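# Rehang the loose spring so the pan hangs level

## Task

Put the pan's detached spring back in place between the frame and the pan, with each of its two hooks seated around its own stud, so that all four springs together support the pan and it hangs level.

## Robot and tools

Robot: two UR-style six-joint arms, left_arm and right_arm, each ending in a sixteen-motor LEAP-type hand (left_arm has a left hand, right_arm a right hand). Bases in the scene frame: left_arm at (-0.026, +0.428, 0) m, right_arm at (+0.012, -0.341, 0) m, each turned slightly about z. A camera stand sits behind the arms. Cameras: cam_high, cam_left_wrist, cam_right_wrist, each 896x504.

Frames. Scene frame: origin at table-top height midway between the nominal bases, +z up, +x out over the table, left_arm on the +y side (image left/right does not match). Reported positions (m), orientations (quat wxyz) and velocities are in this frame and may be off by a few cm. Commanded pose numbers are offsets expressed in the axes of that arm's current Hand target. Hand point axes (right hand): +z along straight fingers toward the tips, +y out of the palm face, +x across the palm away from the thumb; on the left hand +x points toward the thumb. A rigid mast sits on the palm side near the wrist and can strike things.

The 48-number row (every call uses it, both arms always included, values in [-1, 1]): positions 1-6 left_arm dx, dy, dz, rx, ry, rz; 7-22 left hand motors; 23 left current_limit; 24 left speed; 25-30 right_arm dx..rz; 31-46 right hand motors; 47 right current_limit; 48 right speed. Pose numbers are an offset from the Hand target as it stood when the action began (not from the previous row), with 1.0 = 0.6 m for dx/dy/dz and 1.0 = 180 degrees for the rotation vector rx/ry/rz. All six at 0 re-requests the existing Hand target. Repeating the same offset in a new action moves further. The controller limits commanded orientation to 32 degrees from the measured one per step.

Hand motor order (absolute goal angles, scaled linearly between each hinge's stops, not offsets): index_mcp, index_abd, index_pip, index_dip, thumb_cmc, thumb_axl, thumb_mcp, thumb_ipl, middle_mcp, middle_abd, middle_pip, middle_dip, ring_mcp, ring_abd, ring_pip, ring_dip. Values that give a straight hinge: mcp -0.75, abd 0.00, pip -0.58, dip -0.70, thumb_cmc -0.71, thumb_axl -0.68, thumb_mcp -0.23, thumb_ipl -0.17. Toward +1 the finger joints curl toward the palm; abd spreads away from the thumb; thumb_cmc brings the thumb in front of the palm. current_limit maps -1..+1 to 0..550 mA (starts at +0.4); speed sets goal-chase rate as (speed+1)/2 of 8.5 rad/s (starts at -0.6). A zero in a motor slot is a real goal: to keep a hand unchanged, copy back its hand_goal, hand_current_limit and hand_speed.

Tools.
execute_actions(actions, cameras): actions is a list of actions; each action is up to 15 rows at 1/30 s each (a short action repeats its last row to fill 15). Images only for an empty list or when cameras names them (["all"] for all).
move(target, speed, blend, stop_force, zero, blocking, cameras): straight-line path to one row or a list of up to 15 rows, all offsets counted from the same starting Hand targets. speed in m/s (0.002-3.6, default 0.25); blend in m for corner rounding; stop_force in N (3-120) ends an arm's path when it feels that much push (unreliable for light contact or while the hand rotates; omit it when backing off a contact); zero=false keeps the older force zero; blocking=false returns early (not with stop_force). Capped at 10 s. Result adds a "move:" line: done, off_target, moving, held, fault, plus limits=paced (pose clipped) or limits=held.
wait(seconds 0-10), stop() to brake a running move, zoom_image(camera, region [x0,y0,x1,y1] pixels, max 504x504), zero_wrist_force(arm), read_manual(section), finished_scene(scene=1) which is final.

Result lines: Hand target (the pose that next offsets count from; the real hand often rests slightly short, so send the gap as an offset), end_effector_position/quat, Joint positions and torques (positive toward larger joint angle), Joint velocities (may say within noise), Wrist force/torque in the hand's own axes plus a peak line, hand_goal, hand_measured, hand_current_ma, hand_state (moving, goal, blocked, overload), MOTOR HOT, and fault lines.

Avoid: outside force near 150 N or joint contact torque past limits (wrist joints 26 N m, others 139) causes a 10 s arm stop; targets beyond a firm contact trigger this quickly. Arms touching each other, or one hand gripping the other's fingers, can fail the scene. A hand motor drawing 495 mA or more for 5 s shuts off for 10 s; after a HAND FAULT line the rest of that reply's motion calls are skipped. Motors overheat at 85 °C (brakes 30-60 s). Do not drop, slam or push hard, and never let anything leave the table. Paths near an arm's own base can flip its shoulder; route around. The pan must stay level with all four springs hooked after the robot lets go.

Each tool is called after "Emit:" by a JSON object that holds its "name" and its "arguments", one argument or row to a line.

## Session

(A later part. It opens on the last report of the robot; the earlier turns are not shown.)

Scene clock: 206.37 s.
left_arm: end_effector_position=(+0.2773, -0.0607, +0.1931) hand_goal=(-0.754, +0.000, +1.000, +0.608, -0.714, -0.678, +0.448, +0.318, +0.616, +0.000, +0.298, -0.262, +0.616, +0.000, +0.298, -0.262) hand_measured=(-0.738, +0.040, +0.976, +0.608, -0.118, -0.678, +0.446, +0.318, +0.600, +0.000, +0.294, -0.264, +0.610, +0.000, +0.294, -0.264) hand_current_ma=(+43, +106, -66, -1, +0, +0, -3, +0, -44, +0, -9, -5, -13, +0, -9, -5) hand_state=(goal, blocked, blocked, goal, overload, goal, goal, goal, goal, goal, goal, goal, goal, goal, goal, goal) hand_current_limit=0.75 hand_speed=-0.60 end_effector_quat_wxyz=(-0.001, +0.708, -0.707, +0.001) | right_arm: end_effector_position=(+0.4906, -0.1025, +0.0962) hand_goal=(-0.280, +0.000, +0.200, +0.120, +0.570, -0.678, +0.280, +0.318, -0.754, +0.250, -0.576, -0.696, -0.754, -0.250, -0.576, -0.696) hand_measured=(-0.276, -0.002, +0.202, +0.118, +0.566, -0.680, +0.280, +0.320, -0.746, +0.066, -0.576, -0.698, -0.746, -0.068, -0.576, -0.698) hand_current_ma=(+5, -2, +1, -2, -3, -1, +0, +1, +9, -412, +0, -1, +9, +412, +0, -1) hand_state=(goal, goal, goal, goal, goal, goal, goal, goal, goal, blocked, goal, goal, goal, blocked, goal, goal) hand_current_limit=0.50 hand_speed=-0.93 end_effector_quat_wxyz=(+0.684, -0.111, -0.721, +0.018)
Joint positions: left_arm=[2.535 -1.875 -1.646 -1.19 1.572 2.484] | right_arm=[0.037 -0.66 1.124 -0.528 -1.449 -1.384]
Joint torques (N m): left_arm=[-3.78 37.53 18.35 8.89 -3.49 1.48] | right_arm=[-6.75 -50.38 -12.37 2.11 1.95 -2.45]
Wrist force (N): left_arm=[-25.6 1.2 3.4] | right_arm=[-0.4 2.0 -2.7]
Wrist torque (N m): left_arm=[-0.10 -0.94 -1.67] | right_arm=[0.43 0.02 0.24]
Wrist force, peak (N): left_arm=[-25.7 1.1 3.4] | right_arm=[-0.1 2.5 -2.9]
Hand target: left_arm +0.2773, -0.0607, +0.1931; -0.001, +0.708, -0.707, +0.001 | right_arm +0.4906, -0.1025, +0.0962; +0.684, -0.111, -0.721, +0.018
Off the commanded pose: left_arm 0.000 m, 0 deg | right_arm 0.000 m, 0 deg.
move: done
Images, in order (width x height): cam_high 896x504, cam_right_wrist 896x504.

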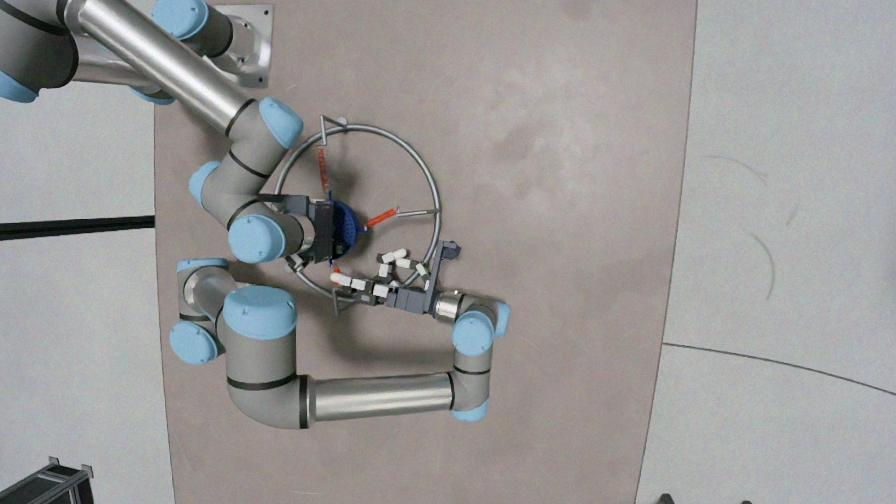

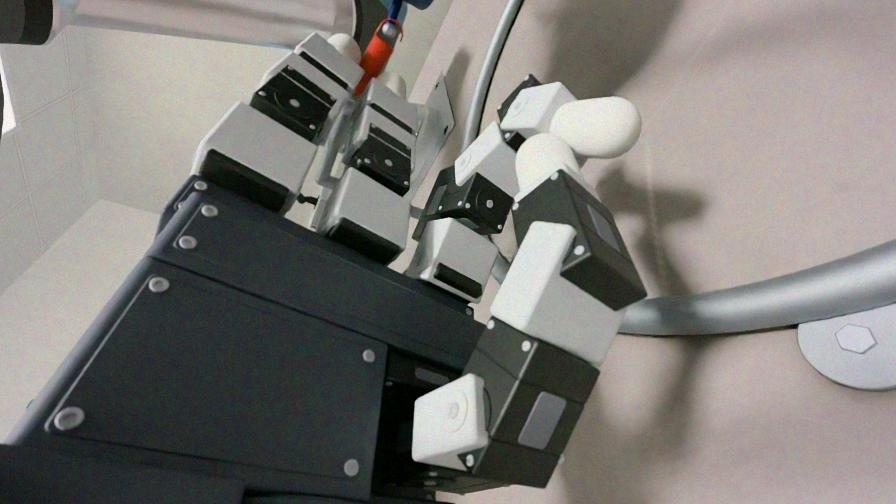

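Emit:
{"name": "move", "arguments": {
  "target": [
    [0,0,0,0,0,0,-0.754,0,1.0,0.609,-0.714,-0.678,0.449,0.319,0.616,0,0.299,-0.261,0.616,0,0.299,-0.261,0.75,-0.6,0.0037,0.015,0.014,0.0273,-0.0049,-0.0018,-0.28,0,0.2,0.12,0.571,-0.678,0.281,0.319,-0.754,0.25,-0.576,-0.696,-0.754,-0.25,-0.576,-0.696,0.5,-0.93]
  ],
  "speed": 0.03,
  "cameras": ["all"]
}}

Emit:
{"name": "zoom_image", "arguments": {
  "camera": "cam_right_wrist",
  "region": [364, 4, 414, 44]
}}

Emit:
{"name": "zoom_image", "arguments": {
  "camera": "cam_high",
  "region": [320, 250, 360, 300]
}}

Scene clock: 209.43 s.
left_arm: end_effector_position=(+0.2773, -0.0607, +0.1931) hand_goal=(-0.754, +0.000, +1.000, +0.608, -0.714, -0.678, +0.448, +0.318, +0.616, +0.000, +0.298, -0.262, +0.616, +0.000, +0.298, -0.262) hand_measured=(-0.738, +0.040, +0.976, +0.608, -0.118, -0.678, +0.446, +0.318, +0.600, +0.000, +0.294, -0.264, +0.610, +0.000, +0.294, -0.264) hand_current_ma=(+43, +106, -66, -1, +0, +0, -3, +0, -44, +0, -9, -5, -13, +0, -9, -5) hand_state=(goal, blocked, blocked, goal, overload, goal, goal, goal, goal, goal, goal, goal, goal, goal, goal, goal) hand_current_limit=0.75 hand_speed=-0.60 end_effector_quat_wxyz=(-0.001, +0.708, -0.707, +0.001) | right_arm: end_effector_position=(+0.4834, -0.0922, +0.0963) hand_goal=(-0.280, +0.000, +0.200, +0.120, +0.570, -0.678, +0.280, +0.318, -0.754, +0.250, -0.576, -0.696, -0.754, -0.250, -0.576, -0.696) hand_measured=(-0.276, -0.002, +0.202, +0.118, +0.566, -0.680, +0.280, +0.320, -0.746, +0.066, -0.576, -0.698, -0.746, -0.068, -0.576, -0.698) hand_current_ma=(+5, -2, +1, -2, -3, -1, +0, +1, +8, -412, +0, -1, +8, +412, +0, -1) hand_state=(goal, goal, goal, goal, goal, goal, goal, goal, goal, blocked, goal, goal, goal, blocked, goal, goal) hand_current_limit=0.50 hand_speed=-0.93 end_effector_quat_wxyz=(+0.682, -0.079, -0.725, +0.048)
Joint positions: left_arm=[2.535 -1.875 -1.646 -1.19 1.572 2.484] | right_arm=[0.08 -0.643 1.089 -0.511 -1.494 -1.387]
Joint torques (N m): left_arm=[-3.89 37.83 18.46 8.87 -4.17 1.47] | right_arm=[-7.02 -49.25 -13.67 2.44 1.84 -2.4]
Wrist force (N): left_arm=[-25.5 1.1 3.3] | right_arm=[-0.3 2.0 -2.8]
Wrist torque (N m): left_arm=[-0.11 -0.95 -1.66] | right_arm=[0.43 -0.01 0.25]
Wrist force, peak (N): left_arm=[-25.7 1.2 3.5] | right_arm=[-0.1 2.6 -3.0]
Hand target: left_arm +0.2773, -0.0607, +0.1931; -0.001, +0.708, -0.707, +0.001 | right_arm +0.4834, -0.0923, +0.0963; +0.682, -0.079, -0.725, +0.048
Off the commanded pose: left_arm 0.000 m, 0 deg | right_arm 0.000 m, 0 deg.
move: done

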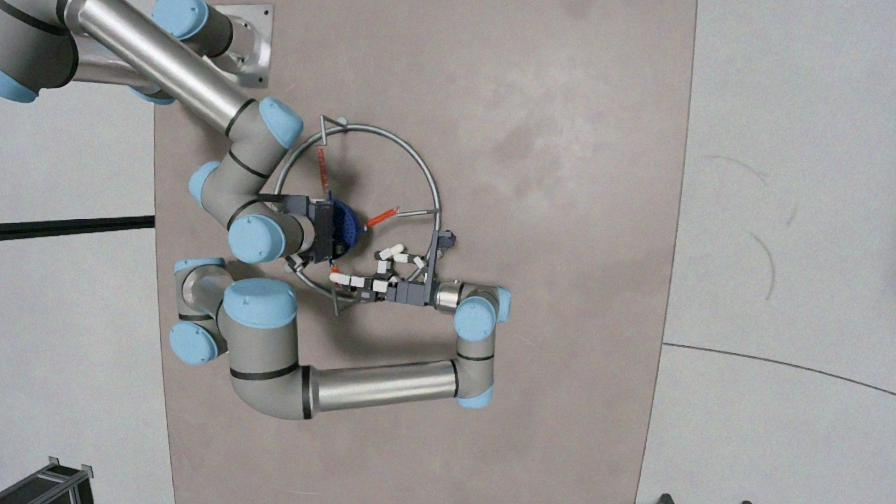

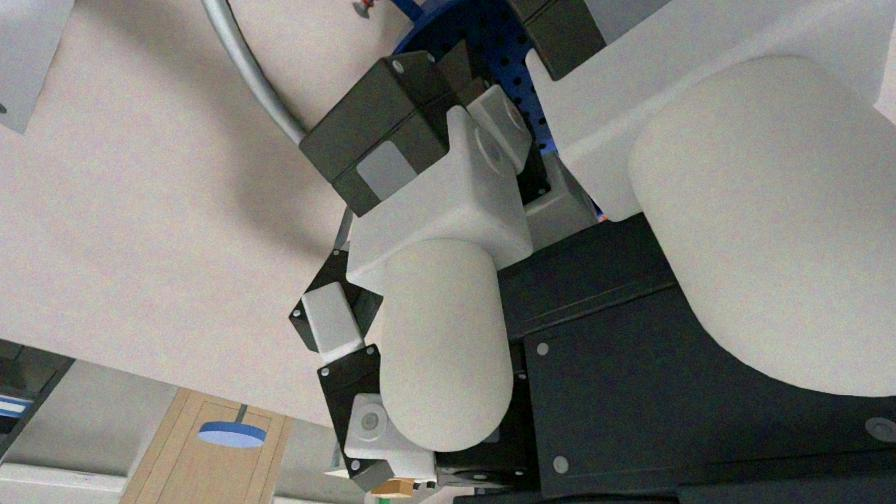

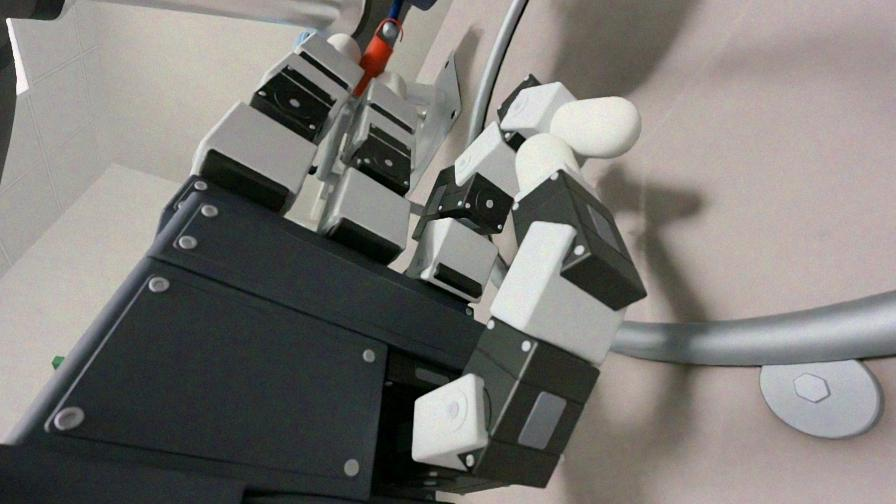

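Scaled by 10.080 from the camera's 896x504 image, which has a finer 1280x720 frame.

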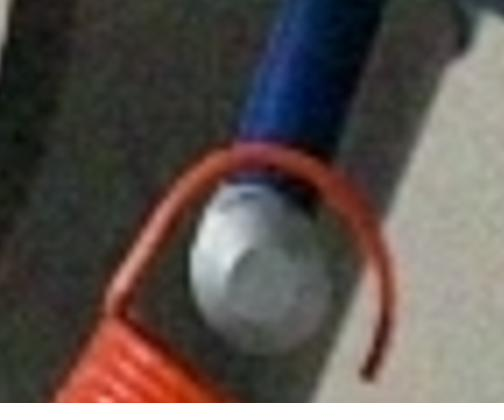

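Scaled by 10.080 from the camera's 896x504 image, which has a finer 1280x720 frame.

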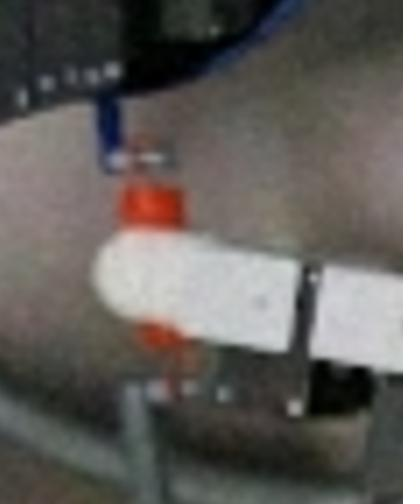

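Emit:
{"name": "move", "arguments": {
  "target": [
    [-0.00667,0,0,0,0,0,-0.754,0,1.0,0.609,-0.714,-0.678,0.449,0.319,0.616,0,0.299,-0.261,0.616,0,0.299,-0.261,0.75,-0.6,0,0,0,0,0,0,-0.28,0,0.2,0.12,0.571,-0.678,0.281,0.319,-0.754,0.25,-0.576,-0.696,-0.754,-0.25,-0.576,-0.696,0.5,-0.93]
  ],
  "speed": 0.02,
  "cameras": ["cam_high", "cam_right_wrist"]
}}

Emit:
{"name": "zoom_image", "arguments": {
  "camera": "cam_right_wrist",
  "region": [364, 4, 414, 44]
}}

Emit:
{"name": "zoom_image", "arguments": {
  "camera": "cam_high",
  "region": [320, 250, 360, 300]
}}

Scene clock: 210.70 s.
left_arm: end_effector_position=(+0.2773, -0.0566, +0.1931) hand_goal=(-0.754, +0.000, +1.000, +0.608, -0.714, -0.678, +0.448, +0.318, +0.616, +0.000, +0.298, -0.262, +0.616, +0.000, +0.298, -0.262) hand_measured=(-0.738, +0.040, +0.976, +0.608, -0.118, -0.678, +0.446, +0.318, +0.600, +0.000, +0.294, -0.264, +0.610, +0.000, +0.294, -0.264) hand_current_ma=(+43, +106, -67, -1, +0, +0, -3, +0, -44, +0, -9, -5, -13, +0, -9, -5) hand_state=(goal, blocked, blocked, goal, overload, goal, goal, goal, goal, goal, goal, goal, goal, goal, goal, goal) hand_current_limit=0.75 hand_speed=-0.60 end_effector_quat_wxyz=(-0.001, +0.708, -0.707, +0.001) | right_arm: end_effector_position=(+0.4834, -0.0923, +0.0963) hand_goal=(-0.280, +0.000, +0.200, +0.120, +0.570, -0.678, +0.280, +0.318, -0.754, +0.250, -0.576, -0.696, -0.754, -0.250, -0.576, -0.696) hand_measured=(-0.276, -0.002, +0.202, +0.118, +0.566, -0.680, +0.280, +0.320, -0.746, +0.066, -0.574, -0.696, -0.746, -0.068, -0.574, -0.696) hand_current_ma=(+5, -2, +1, -2, -3, -1, +0, +1, +9, -412, +2, +0, +8, +412, +1, +0) hand_state=(goal, goal, goal, goal, goal, goal, goal, goal, goal, blocked, goal, goal, goal, blocked, goal, goal) hand_current_limit=0.50 hand_speed=-0.93 end_effector_quat_wxyz=(+0.682, -0.079, -0.725, +0.048)
Joint positions: left_arm=[2.541 -1.868 -1.656 -1.187 1.572 2.49] | right_arm=[0.079 -0.643 1.089 -0.511 -1.494 -1.387]
Joint torques (N m): left_arm=[-4.75 33.5 28.49 8.08 -4.51 1.72] | right_arm=[-8.88 -59.61 -8.02 0.5 1.84 -0.15]
Wrist force (N): left_arm=[-22.8 1.2 3.4] | right_arm=[-0.1 2.4 -2.7]
Wrist torque (N m): left_arm=[-0.08 -0.84 -1.55] | right_arm=[0.35 -0.02 0.29]
Wrist force, peak (N): left_arm=[-25.7 1.3 3.5] | right_arm=[-0.2 2.7 -2.8]
Hand target: left_arm +0.2773, -0.0567, +0.1931; -0.001, +0.708, -0.707, +0.001 | right_arm +0.4834, -0.0923, +0.0963; +0.682, -0.079, -0.725, +0.048
Off the commanded pose: left_arm 0.000 m, 0 deg | right_arm 0.000 m, 0 deg.
move: done
Images, in order (width x height): cam_high 896x504, cam_right_wrist 896x504.

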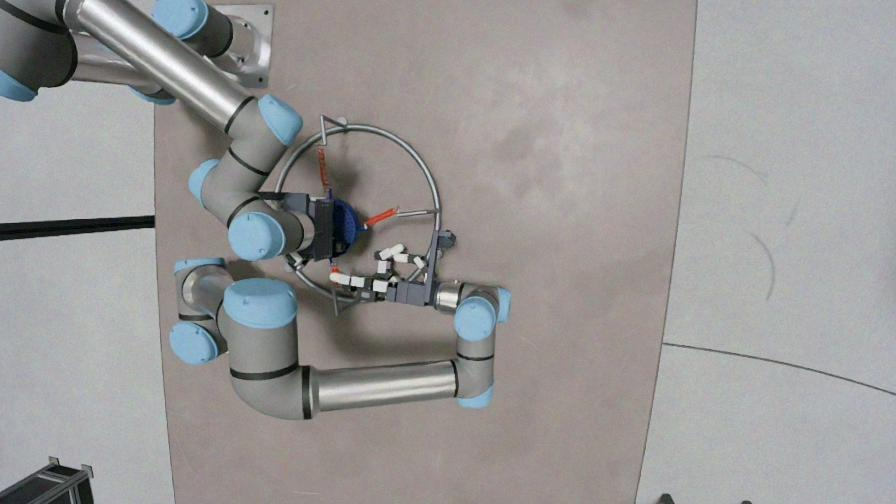

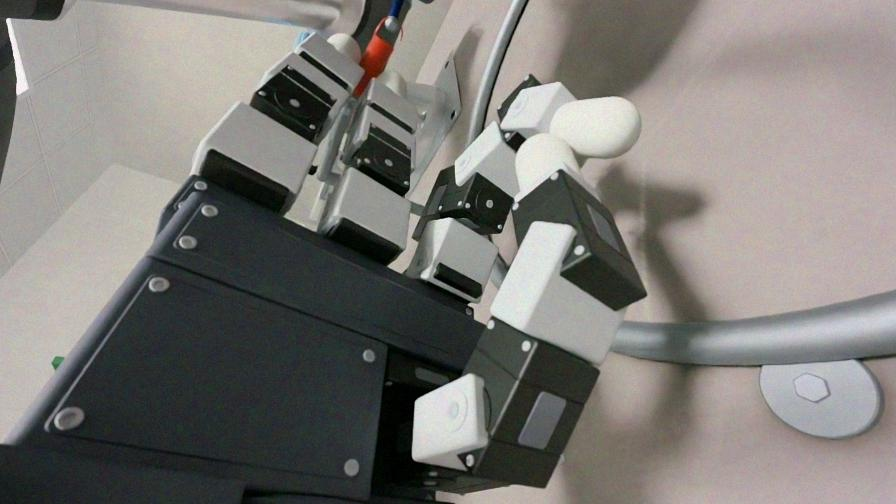

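Scaled by 10.080 from the camera's 896x504 image, which has a finer 1280x720 frame.

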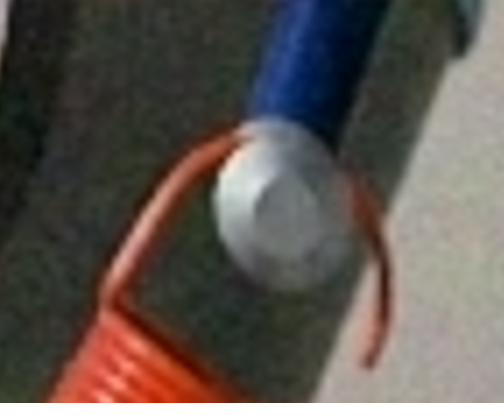

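Scaled by 10.080 from the camera's 896x504 image, which has a finer 1280x720 frame.

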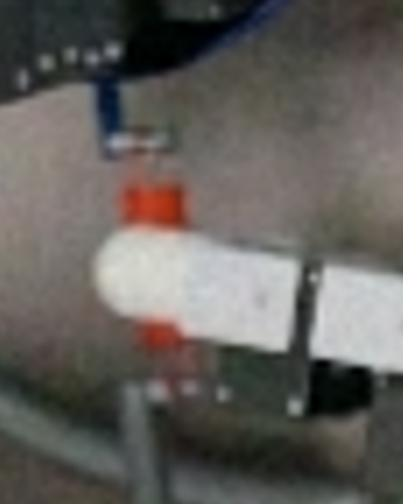

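Emit:
{"name": "move", "arguments": {
  "target": [
    [-0.005,0,0,0,0,0,-0.754,0,1.0,0.609,-0.714,-0.678,0.449,0.319,0.616,0,0.299,-0.261,0.616,0,0.299,-0.261,0.75,-0.6,0,0,0,0,0,0,-0.28,0,0.2,0.12,0.571,-0.678,0.281,0.319,-0.754,0.25,-0.576,-0.696,-0.754,-0.25,-0.576,-0.696,0.5,-0.93]
  ],
  "speed": 0.02,
  "cameras": ["cam_high", "cam_right_wrist"]
}}

Emit:
{"name": "zoom_image", "arguments": {
  "camera": "cam_right_wrist",
  "region": [364, 4, 414, 44]
}}

Emit:
{"name": "zoom_image", "arguments": {
  "camera": "cam_high",
  "region": [320, 250, 360, 300]
}}

Scene clock: 211.73 s.
left_arm: end_effector_position=(+0.2773, -0.0536, +0.1931) hand_goal=(-0.754, +0.000, +1.000, +0.608, -0.714, -0.678, +0.448, +0.318, +0.616, +0.000, +0.298, -0.262, +0.616, +0.000, +0.298, -0.262) hand_measured=(-0.740, +0.040, +0.976, +0.608, -0.118, -0.678, +0.446, +0.318, +0.600, +0.000, +0.294, -0.264, +0.610, +0.000, +0.294, -0.264) hand_current_ma=(+42, +106, -67, -1, +0, +0, -3, +0, -44, +0, -9, -5, -13, +0, -9, -5) hand_state=(goal, blocked, blocked, goal, overload, goal, goal, goal, goal, goal, goal, goal, goal, goal, goal, goal) hand_current_limit=0.75 hand_speed=-0.60 end_effector_quat_wxyz=(-0.001, +0.708, -0.707, +0.001) | right_arm: end_effector_position=(+0.4834, -0.0923, +0.0963) hand_goal=(-0.280, +0.000, +0.200, +0.120, +0.570, -0.678, +0.280, +0.318, -0.754, +0.250, -0.576, -0.696, -0.754, -0.250, -0.576, -0.696) hand_measured=(-0.276, -0.002, +0.202, +0.118, +0.566, -0.680, +0.280, +0.320, -0.744, +0.066, -0.572, -0.696, -0.746, -0.068, -0.574, -0.696) hand_current_ma=(+5, -2, +1, -2, -3, -1, +0, +1, +12, -412, +3, +0, +9, +412, +2, +0) hand_state=(goal, goal, goal, goal, goal, goal, goal, goal, goal, blocked, goal, goal, goal, blocked, goal, goal) hand_current_limit=0.50 hand_speed=-0.93 end_effector_quat_wxyz=(+0.682, -0.079, -0.725, +0.048)
Joint positions: left_arm=[2.545 -1.862 -1.663 -1.185 1.572 2.494] | right_arm=[0.079 -0.643 1.089 -0.511 -1.494 -1.387]
Joint torques (N m): left_arm=[-1.44 32.1 23.46 6.99 -5.52 2.06] | right_arm=[-9.08 -59.09 -8.32 0.55 0.59 1.69]
Wrist force (N): left_arm=[-15.5 0.0 2.3] | right_arm=[0.5 2.6 -2.7]
Wrist torque (N m): left_arm=[0.04 -0.57 -1.06] | right_arm=[0.34 0.06 0.34]
Wrist force, peak (N): left_arm=[-22.9 1.1 3.3] | right_arm=[0.3 2.9 -2.8]
Hand target: left_arm +0.2773, -0.0537, +0.1931; -0.001, +0.708, -0.707, +0.001 | right_arm +0.4834, -0.0923, +0.0963; +0.682, -0.079, -0.725, +0.048
Off the commanded pose: left_arm 0.000 m, 0 deg | right_arm 0.000 m, 0 deg.
move: done
Images, in order (width x height): cam_high 896x504, cam_right_wrist 896x504.

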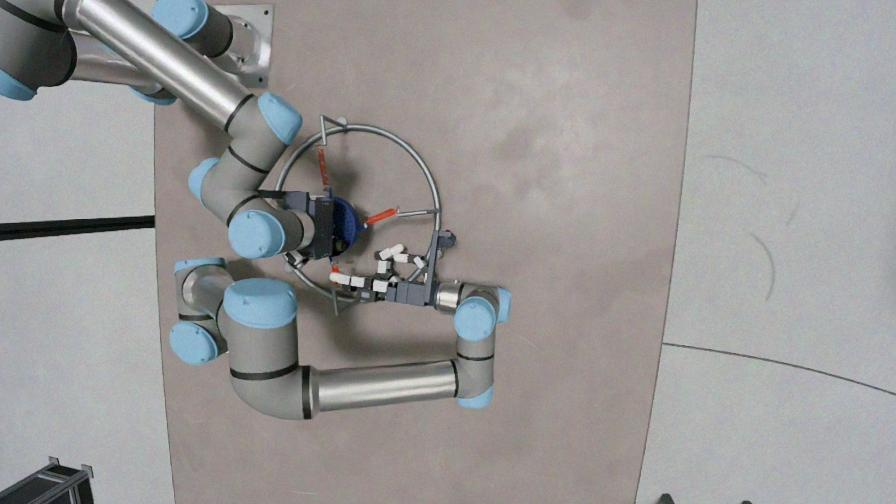

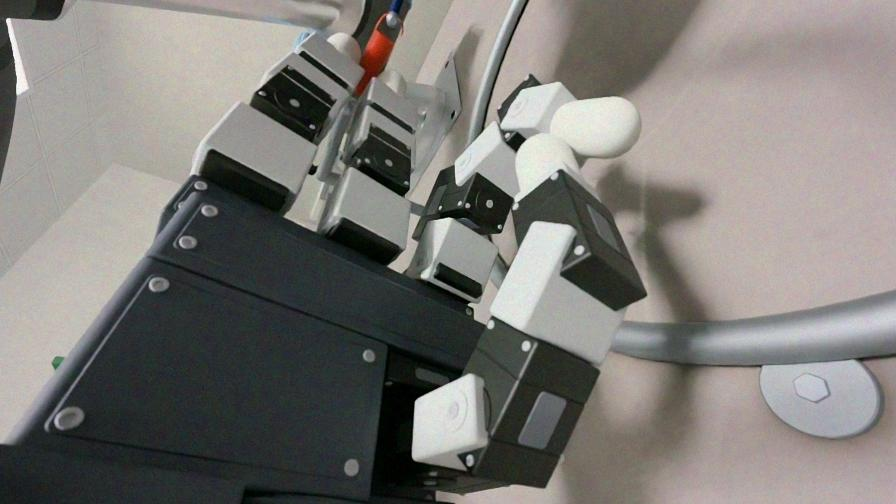

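Scaled by 10.080 from the camera's 896x504 image, which has a finer 1280x720 frame.

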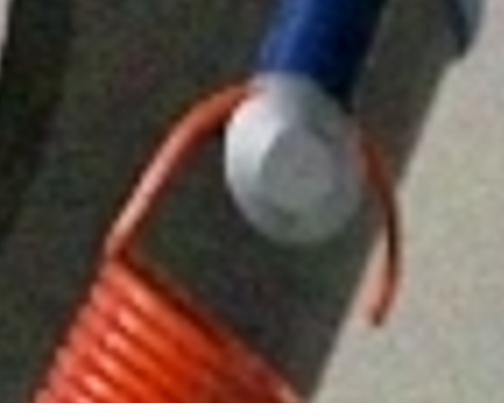

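Scaled by 10.080 from the camera's 896x504 image, which has a finer 1280x720 frame.

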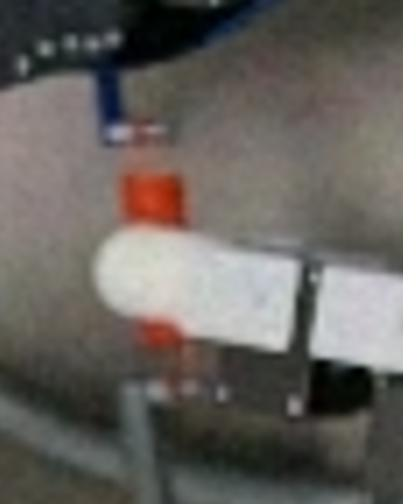

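Emit:
{"name": "move", "arguments": {
  "target": [
    [-0.00667,0,0,0,0,0,-0.754,0,1.0,0.609,-0.714,-0.678,0.449,0.319,0.616,0,0.299,-0.261,0.616,0,0.299,-0.261,0.75,-0.6,0,0,0,0,0,0,-0.28,0,0.2,0.12,0.571,-0.678,0.281,0.319,-0.754,0.25,-0.576,-0.696,-0.754,-0.25,-0.576,-0.696,0.5,-0.93]
  ],
  "speed": 0.02,
  "cameras": ["cam_high", "cam_right_wrist"]
}}

Emit:
{"name": "zoom_image", "arguments": {
  "camera": "cam_right_wrist",
  "region": [364, 4, 414, 44]
}}

Emit:
{"name": "zoom_image", "arguments": {
  "camera": "cam_high",
  "region": [320, 250, 360, 300]
}}

Scene clock: 212.73 s.
left_arm: end_effector_position=(+0.2773, -0.0496, +0.1931) hand_goal=(-0.754, +0.000, +1.000, +0.608, -0.714, -0.678, +0.448, +0.318, +0.616, +0.000, +0.298, -0.262, +0.616, +0.000, +0.298, -0.262) hand_measured=(-0.740, +0.036, +0.976, +0.608, -0.118, -0.678, +0.446, +0.318, +0.600, +0.000, +0.294, -0.264, +0.610, +0.000, +0.294, -0.264) hand_current_ma=(+39, +96, -67, -1, +0, +0, -3, +0, -44, +0, -9, -5, -13, +0, -9, -5) hand_state=(goal, blocked, blocked, goal, overload, goal, goal, goal, goal, goal, goal, goal, goal, goal, goal, goal) hand_current_limit=0.75 hand_speed=-0.60 end_effector_quat_wxyz=(-0.001, +0.708, -0.707, +0.001) | right_arm: end_effector_position=(+0.4834, -0.0923, +0.0963) hand_goal=(-0.280, +0.000, +0.200, +0.120, +0.570, -0.678, +0.280, +0.318, -0.754, +0.250, -0.576, -0.696, -0.754, -0.250, -0.576, -0.696) hand_measured=(-0.276, -0.002, +0.202, +0.118, +0.566, -0.680, +0.280, +0.320, -0.740, +0.066, -0.570, -0.694, -0.742, -0.068, -0.570, -0.694) hand_current_ma=(+5, -2, +1, -2, -3, -1, +0, +1, +21, -412, +7, +2, +16, +412, +5, +1) hand_state=(goal, goal, goal, goal, goal, goal, goal, goal, goal, blocked, goal, goal, goal, blocked, goal, goal) hand_current_limit=0.50 hand_speed=-0.93 end_effector_quat_wxyz=(+0.682, -0.079, -0.725, +0.048)
Joint positions: left_arm=[2.55 -1.856 -1.672 -1.183 1.572 2.5] | right_arm=[0.079 -0.643 1.089 -0.511 -1.494 -1.387]
Joint torques (N m): left_arm=[-1.02 30.93 24.54 6.22 -4.7 1.87] | right_arm=[-9.02 -58.7 -8.55 0.44 -0.56 1.89]
Wrist force (N): left_arm=[-12.4 -0.3 2.4] | right_arm=[0.7 3.2 -2.7]
Wrist torque (N m): left_arm=[0.02 -0.46 -0.83] | right_arm=[0.33 0.11 0.37]
Wrist force, peak (N): left_arm=[-15.6 -0.1 2.3] | right_arm=[0.7 3.2 -2.7]
Hand target: left_arm +0.2773, -0.0497, +0.1931; -0.001, +0.708, -0.707, +0.001 | right_arm +0.4834, -0.0923, +0.0963; +0.682, -0.079, -0.725, +0.048
Off the commanded pose: left_arm 0.000 m, 0 deg | right_arm 0.000 m, 0 deg.
move: done
Images, in order (width x height): cam_high 896x504, cam_right_wrist 896x504.

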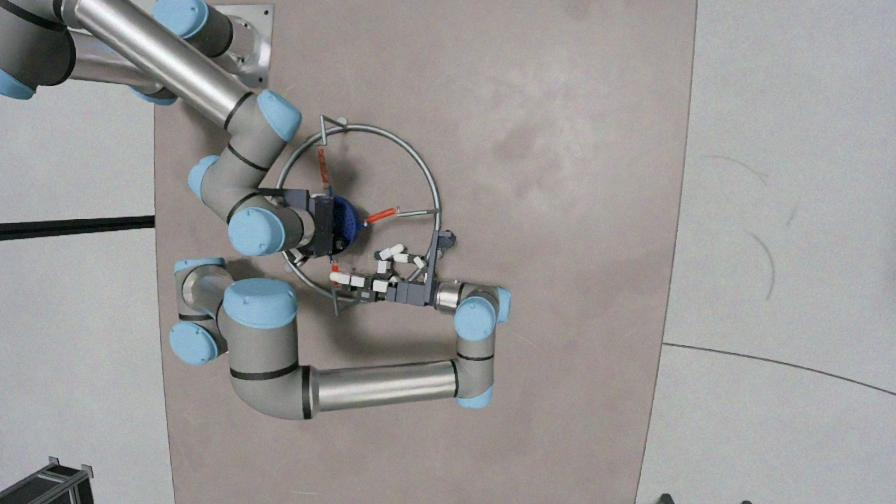

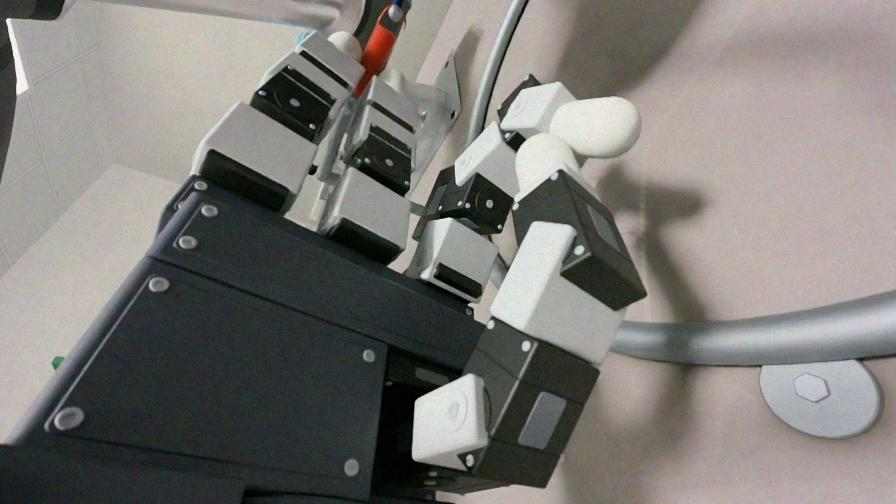

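Scaled by 10.080 from the camera's 896x504 image, which has a finer 1280x720 frame.

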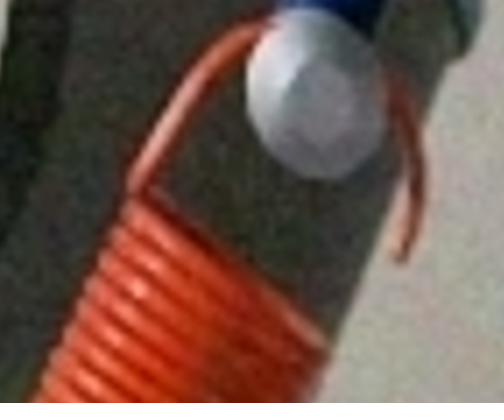

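Scaled by 10.080 from the camera's 896x504 image, which has a finer 1280x720 frame.

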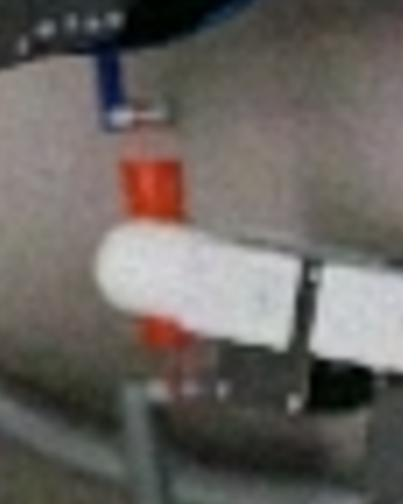

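Emit:
{"name": "zoom_image", "arguments": {
  "camera": "cam_right_wrist",
  "region": [290, 0, 470, 140]
}}

Emit:
{"name": "zoom_image", "arguments": {
  "camera": "cam_right_wrist",
  "region": [300, 110, 370, 220]
}}

Scaled by 2.800 from the camera's 896x504 image, which has a finer 1280x720 frame.

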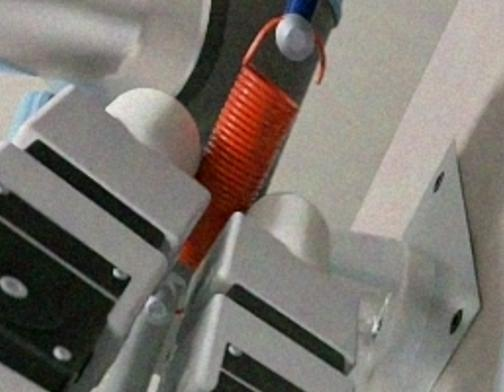

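Scaled by 4.582 from the camera's 896x504 image, which has a finer 1280x720 frame.

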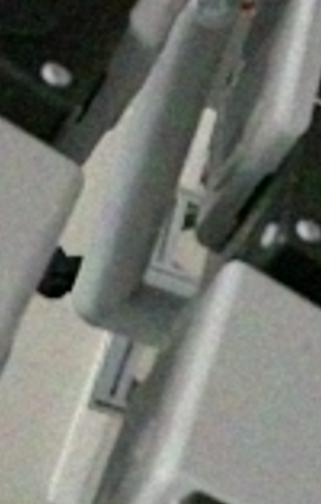

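Emit:
{"name": "zoom_image", "arguments": {
  "camera": "cam_right_wrist",
  "region": [330, 80, 380, 120]
}}

Scaled by 10.080 from the camera's 896x504 image, which has a finer 1280x720 frame.

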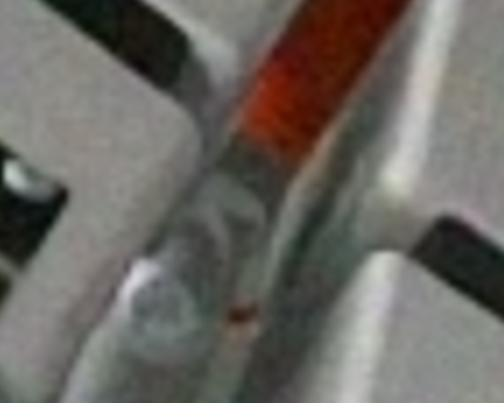

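Emit:
{"name": "move", "arguments": {
  "target": [
    [0,0,0,0,0,0,-0.754,0,1.0,0.609,-0.714,-0.678,0.449,0.319,0.616,0,0.299,-0.261,0.616,0,0.299,-0.261,0.75,-0.6,0,0,0,0,0,0,-0.28,0,0.2,0.12,0.571,-0.678,0.281,0.319,-0.754,0.0,-0.576,-0.696,-0.754,0.0,-0.576,-0.696,0.5,-0.93]
  ],
  "speed": 0.02,
  "cameras": ["cam_high", "cam_right_wrist"]
}}

Emit:
{"name": "zoom_image", "arguments": {
  "camera": "cam_right_wrist",
  "region": [290, 0, 470, 140]
}}

Emit:
{"name": "zoom_image", "arguments": {
  "camera": "cam_right_wrist",
  "region": [330, 80, 380, 120]
}}

Emit:
{"name": "zoom_image", "arguments": {
  "camera": "cam_high",
  "region": [320, 250, 360, 300]
}}

Scene clock: 214.57 s.
left_arm: end_effector_position=(+0.2773, -0.0497, +0.1931) hand_goal=(-0.754, +0.000, +1.000, +0.608, -0.714, -0.678, +0.448, +0.318, +0.616, +0.000, +0.298, -0.262, +0.616, +0.000, +0.298, -0.262) hand_measured=(-0.740, +0.036, +0.976, +0.608, -0.118, -0.678, +0.446, +0.318, +0.600, +0.000, +0.294, -0.264, +0.610, +0.000, +0.294, -0.264) hand_current_ma=(+39, +96, -67, -1, +0, +0, -3, +0, -44, +0, -9, -5, -13, +0, -9, -5) hand_state=(goal, blocked, blocked, goal, overload, goal, goal, goal, goal, goal, goal, goal, goal, goal, goal, goal) hand_current_limit=0.75 hand_speed=-0.60 end_effector_quat_wxyz=(-0.001, +0.708, -0.707, +0.001) | right_arm: end_effector_position=(+0.4834, -0.0923, +0.0963) hand_goal=(-0.280, +0.000, +0.200, +0.120, +0.570, -0.678, +0.280, +0.318, -0.754, +0.000, -0.576, -0.696, -0.754, +0.000, -0.576, -0.696) hand_measured=(-0.276, -0.002, +0.202, +0.118, +0.566, -0.680, +0.280, +0.320, -0.748, -0.002, -0.572, -0.694, -0.748, -0.014, -0.572, -0.694) hand_current_ma=(+5, -2, +1, -2, -3, -1, +0, +1, +8, -1, +3, +2, +8, -18, +4, +1) hand_state=(goal, goal, goal, goal, goal, goal, goal, goal, goal, goal, goal, goal, goal, goal, goal, goal) hand_current_limit=0.50 hand_speed=-0.93 end_effector_quat_wxyz=(+0.682, -0.079, -0.725, +0.048)
Joint positions: left_arm=[2.55 -1.856 -1.672 -1.183 1.572 2.499] | right_arm=[0.079 -0.643 1.089 -0.511 -1.494 -1.387]
Joint torques (N m): left_arm=[-7.16 26.93 39.77 2.18 -3.34 -1.67] | right_arm=[-8.22 -57.09 -9.21 0.54 -2.02 1.79]
Wrist force (N): left_arm=[-13.0 -0.2 1.9] | right_arm=[-0.2 2.1 -2.7]
Wrist torque (N m): left_arm=[0.06 -0.48 -0.88] | right_arm=[0.44 0.00 0.26]
Wrist force, peak (N): left_arm=[-13.3 -0.1 1.9] | right_arm=[0.8 3.5 -3.1]
Hand target: left_arm +0.2773, -0.0497, +0.1931; -0.001, +0.708, -0.707, +0.001 | right_arm +0.4834, -0.0923, +0.0963; +0.682, -0.079, -0.725, +0.048
Off the commanded pose: left_arm 0.000 m, 0 deg | right_arm 0.000 m, 0 deg.
move: done
Images, in order (width x height): cam_high 896x504, cam_right_wrist 896x504.

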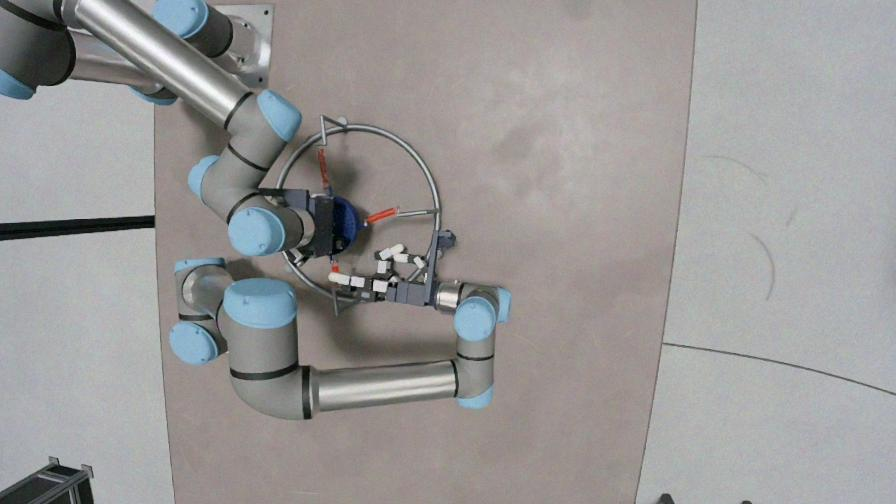

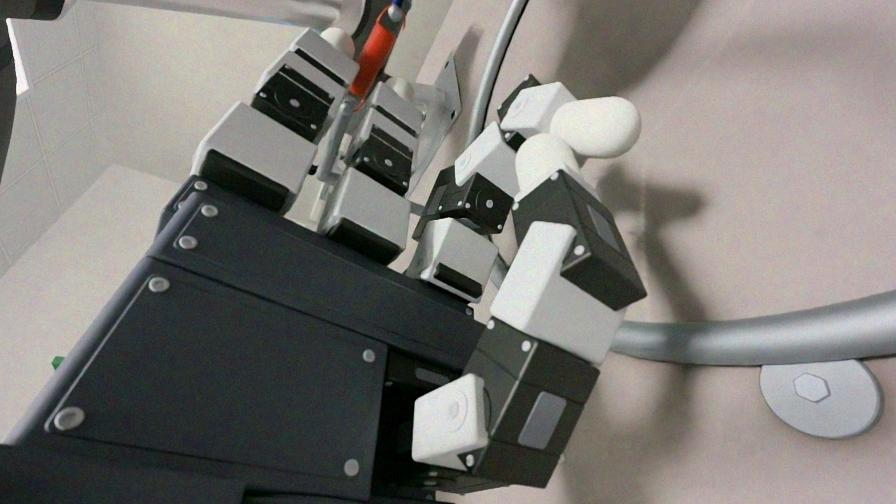

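Scaled by 2.800 from the camera's 896x504 image, which has a finer 1280x720 frame.

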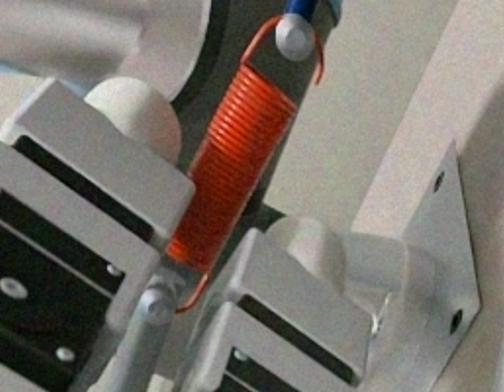

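Scaled by 10.080 from the camera's 896x504 image, which has a finer 1280x720 frame.

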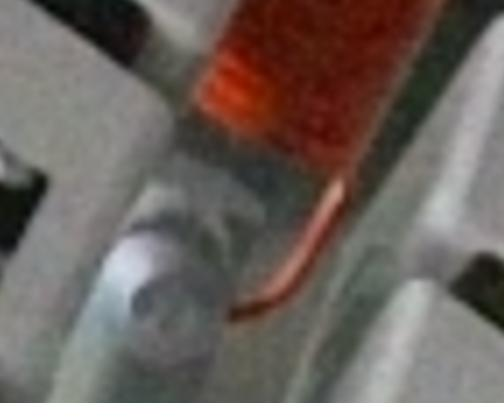

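Scaled by 10.080 from the camera's 896x504 image, which has a finer 1280x720 frame.

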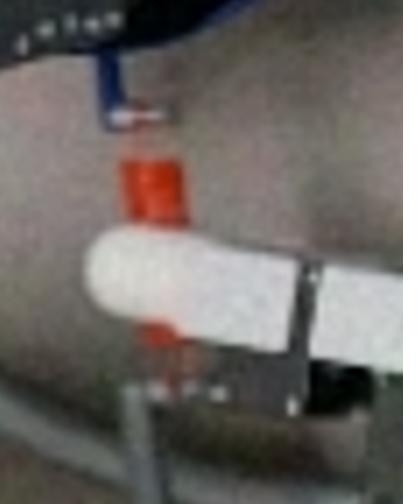

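Emit:
{"name": "move", "arguments": {
  "target": [
    [0,0,0,0,0,0,-0.754,0,1.0,0.609,-0.714,-0.678,0.449,0.319,0.616,0,0.299,-0.261,0.616,0,0.299,-0.261,0.75,-0.6,0,0,-0.05,0,0,0,-0.28,0,0.2,0.12,0.571,-0.678,0.281,0.319,-0.754,0.0,-0.576,-0.696,-0.754,0.0,-0.576,-0.696,0.5,-0.93]
  ],
  "speed": 0.03,
  "stop_force": 5,
  "cameras": ["cam_high", "cam_right_wrist"]
}}

Emit:
{"name": "zoom_image", "arguments": {
  "camera": "cam_right_wrist",
  "region": [290, 0, 470, 140]
}}

Emit:
{"name": "zoom_image", "arguments": {
  "camera": "cam_high",
  "region": [310, 240, 370, 310]
}}

Scene clock: 217.17 s.
left_arm: end_effector_position=(+0.2773, -0.0497, +0.1931) hand_goal=(-0.754, +0.000, +1.000, +0.608, -0.714, -0.678, +0.448, +0.318, +0.616, +0.000, +0.298, -0.262, +0.616, +0.000, +0.298, -0.262) hand_measured=(-0.740, +0.036, +0.976, +0.608, -0.118, -0.678, +0.446, +0.318, +0.600, +0.000, +0.294, -0.264, +0.610, +0.000, +0.294, -0.264) hand_current_ma=(+39, +96, -67, -1, +0, +0, -3, +0, -44, +0, -9, -5, -13, +0, -9, -5) hand_state=(goal, blocked, blocked, goal, overload, goal, goal, goal, goal, goal, goal, goal, goal, goal, goal, goal) hand_current_limit=0.75 hand_speed=-0.60 end_effector_quat_wxyz=(-0.001, +0.708, -0.707, +0.001) | right_arm: end_effector_position=(+0.5133, -0.0934, +0.0982) hand_goal=(-0.280, +0.000, +0.200, +0.120, +0.570, -0.678, +0.280, +0.318, -0.754, +0.000, -0.576, -0.696, -0.754, +0.000, -0.576, -0.696) hand_measured=(-0.276, -0.002, +0.202, +0.118, +0.566, -0.680, +0.280, +0.320, -0.748, -0.002, -0.572, -0.694, -0.748, -0.014, -0.572, -0.694) hand_current_ma=(+5, -2, +1, -2, -3, -1, +0, +1, +8, -1, +3, +2, +8, -17, +4, +1) hand_state=(goal, goal, goal, goal, goal, goal, goal, goal, goal, goal, goal, goal, goal, goal, goal, goal) hand_current_limit=0.50 hand_speed=-0.93 end_effector_quat_wxyz=(+0.682, -0.079, -0.725, +0.048)
Joint positions: left_arm=[2.55 -1.856 -1.672 -1.183 1.572 2.499] | right_arm=[0.076 -0.57 0.94 -0.435 -1.497 -1.387]
Joint torques (N m): left_arm=[-7.13 27.06 39.47 2.04 -1.96 -1.62] | right_arm=[3.95 -61.99 -14.05 0.33 -0.59 -2.55]
Wrist force (N): left_arm=[-12.9 -0.3 2.0] | right_arm=[0.3 1.8 -2.7]
Wrist torque (N m): left_arm=[0.05 -0.49 -0.87] | right_arm=[0.42 -0.06 0.30]
Wrist force, peak (N): left_arm=[-13.3 -0.1 2.0] | right_arm=[0.1 2.2 -3.1]
Hand target: left_arm +0.2773, -0.0497, +0.1931; -0.001, +0.708, -0.707, +0.001 | right_arm +0.5133, -0.0934, +0.0982; +0.682, -0.079, -0.725, +0.048
Off the commanded pose: left_arm 0.000 m, 0 deg | right_arm 0.000 m, 0 deg.
move: done
Images, in order (width x height): cam_high 896x504, cam_right_wrist 896x504.

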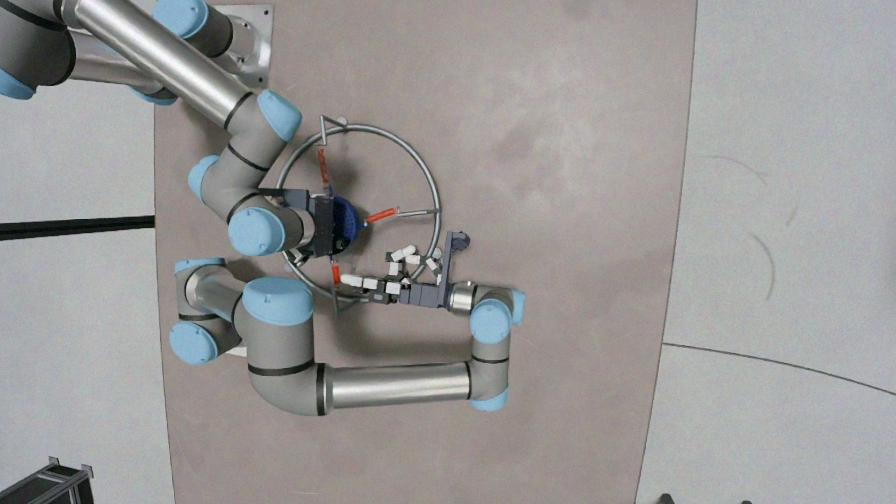

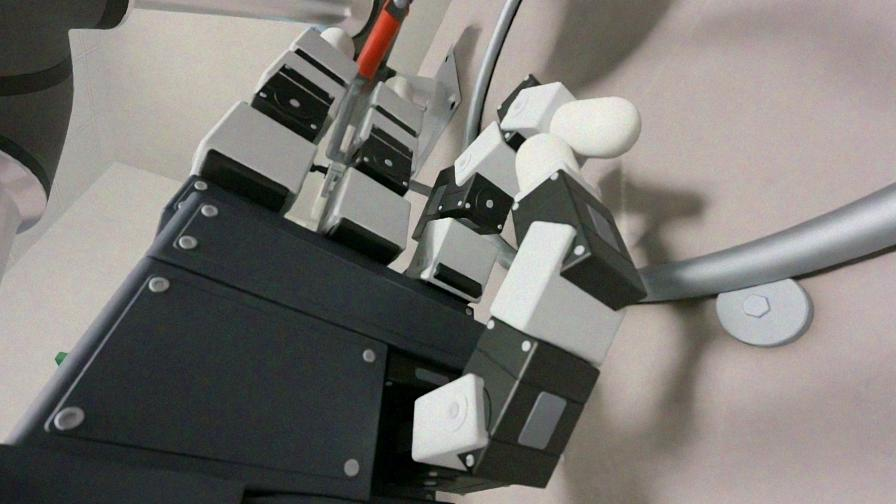

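Scaled by 2.800 from the camera's 896x504 image, which has a finer 1280x720 frame.

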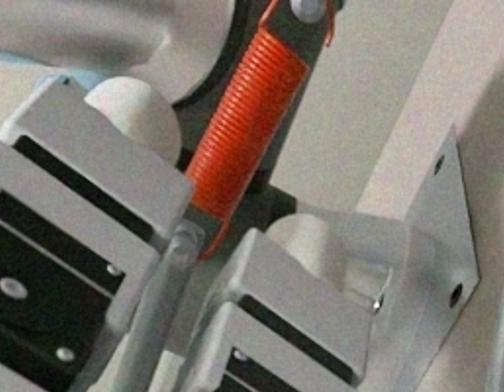

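Scaled by 7.200 from the camera's 896x504 image, which has a finer 1280x720 frame.

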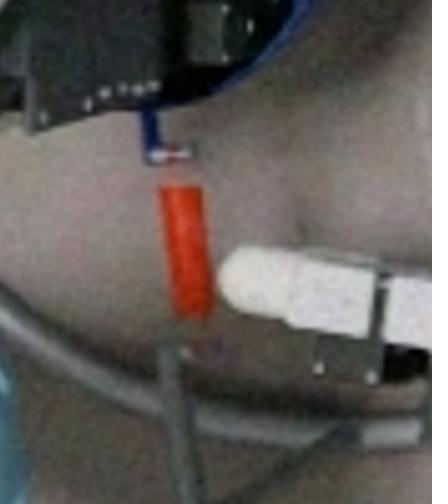

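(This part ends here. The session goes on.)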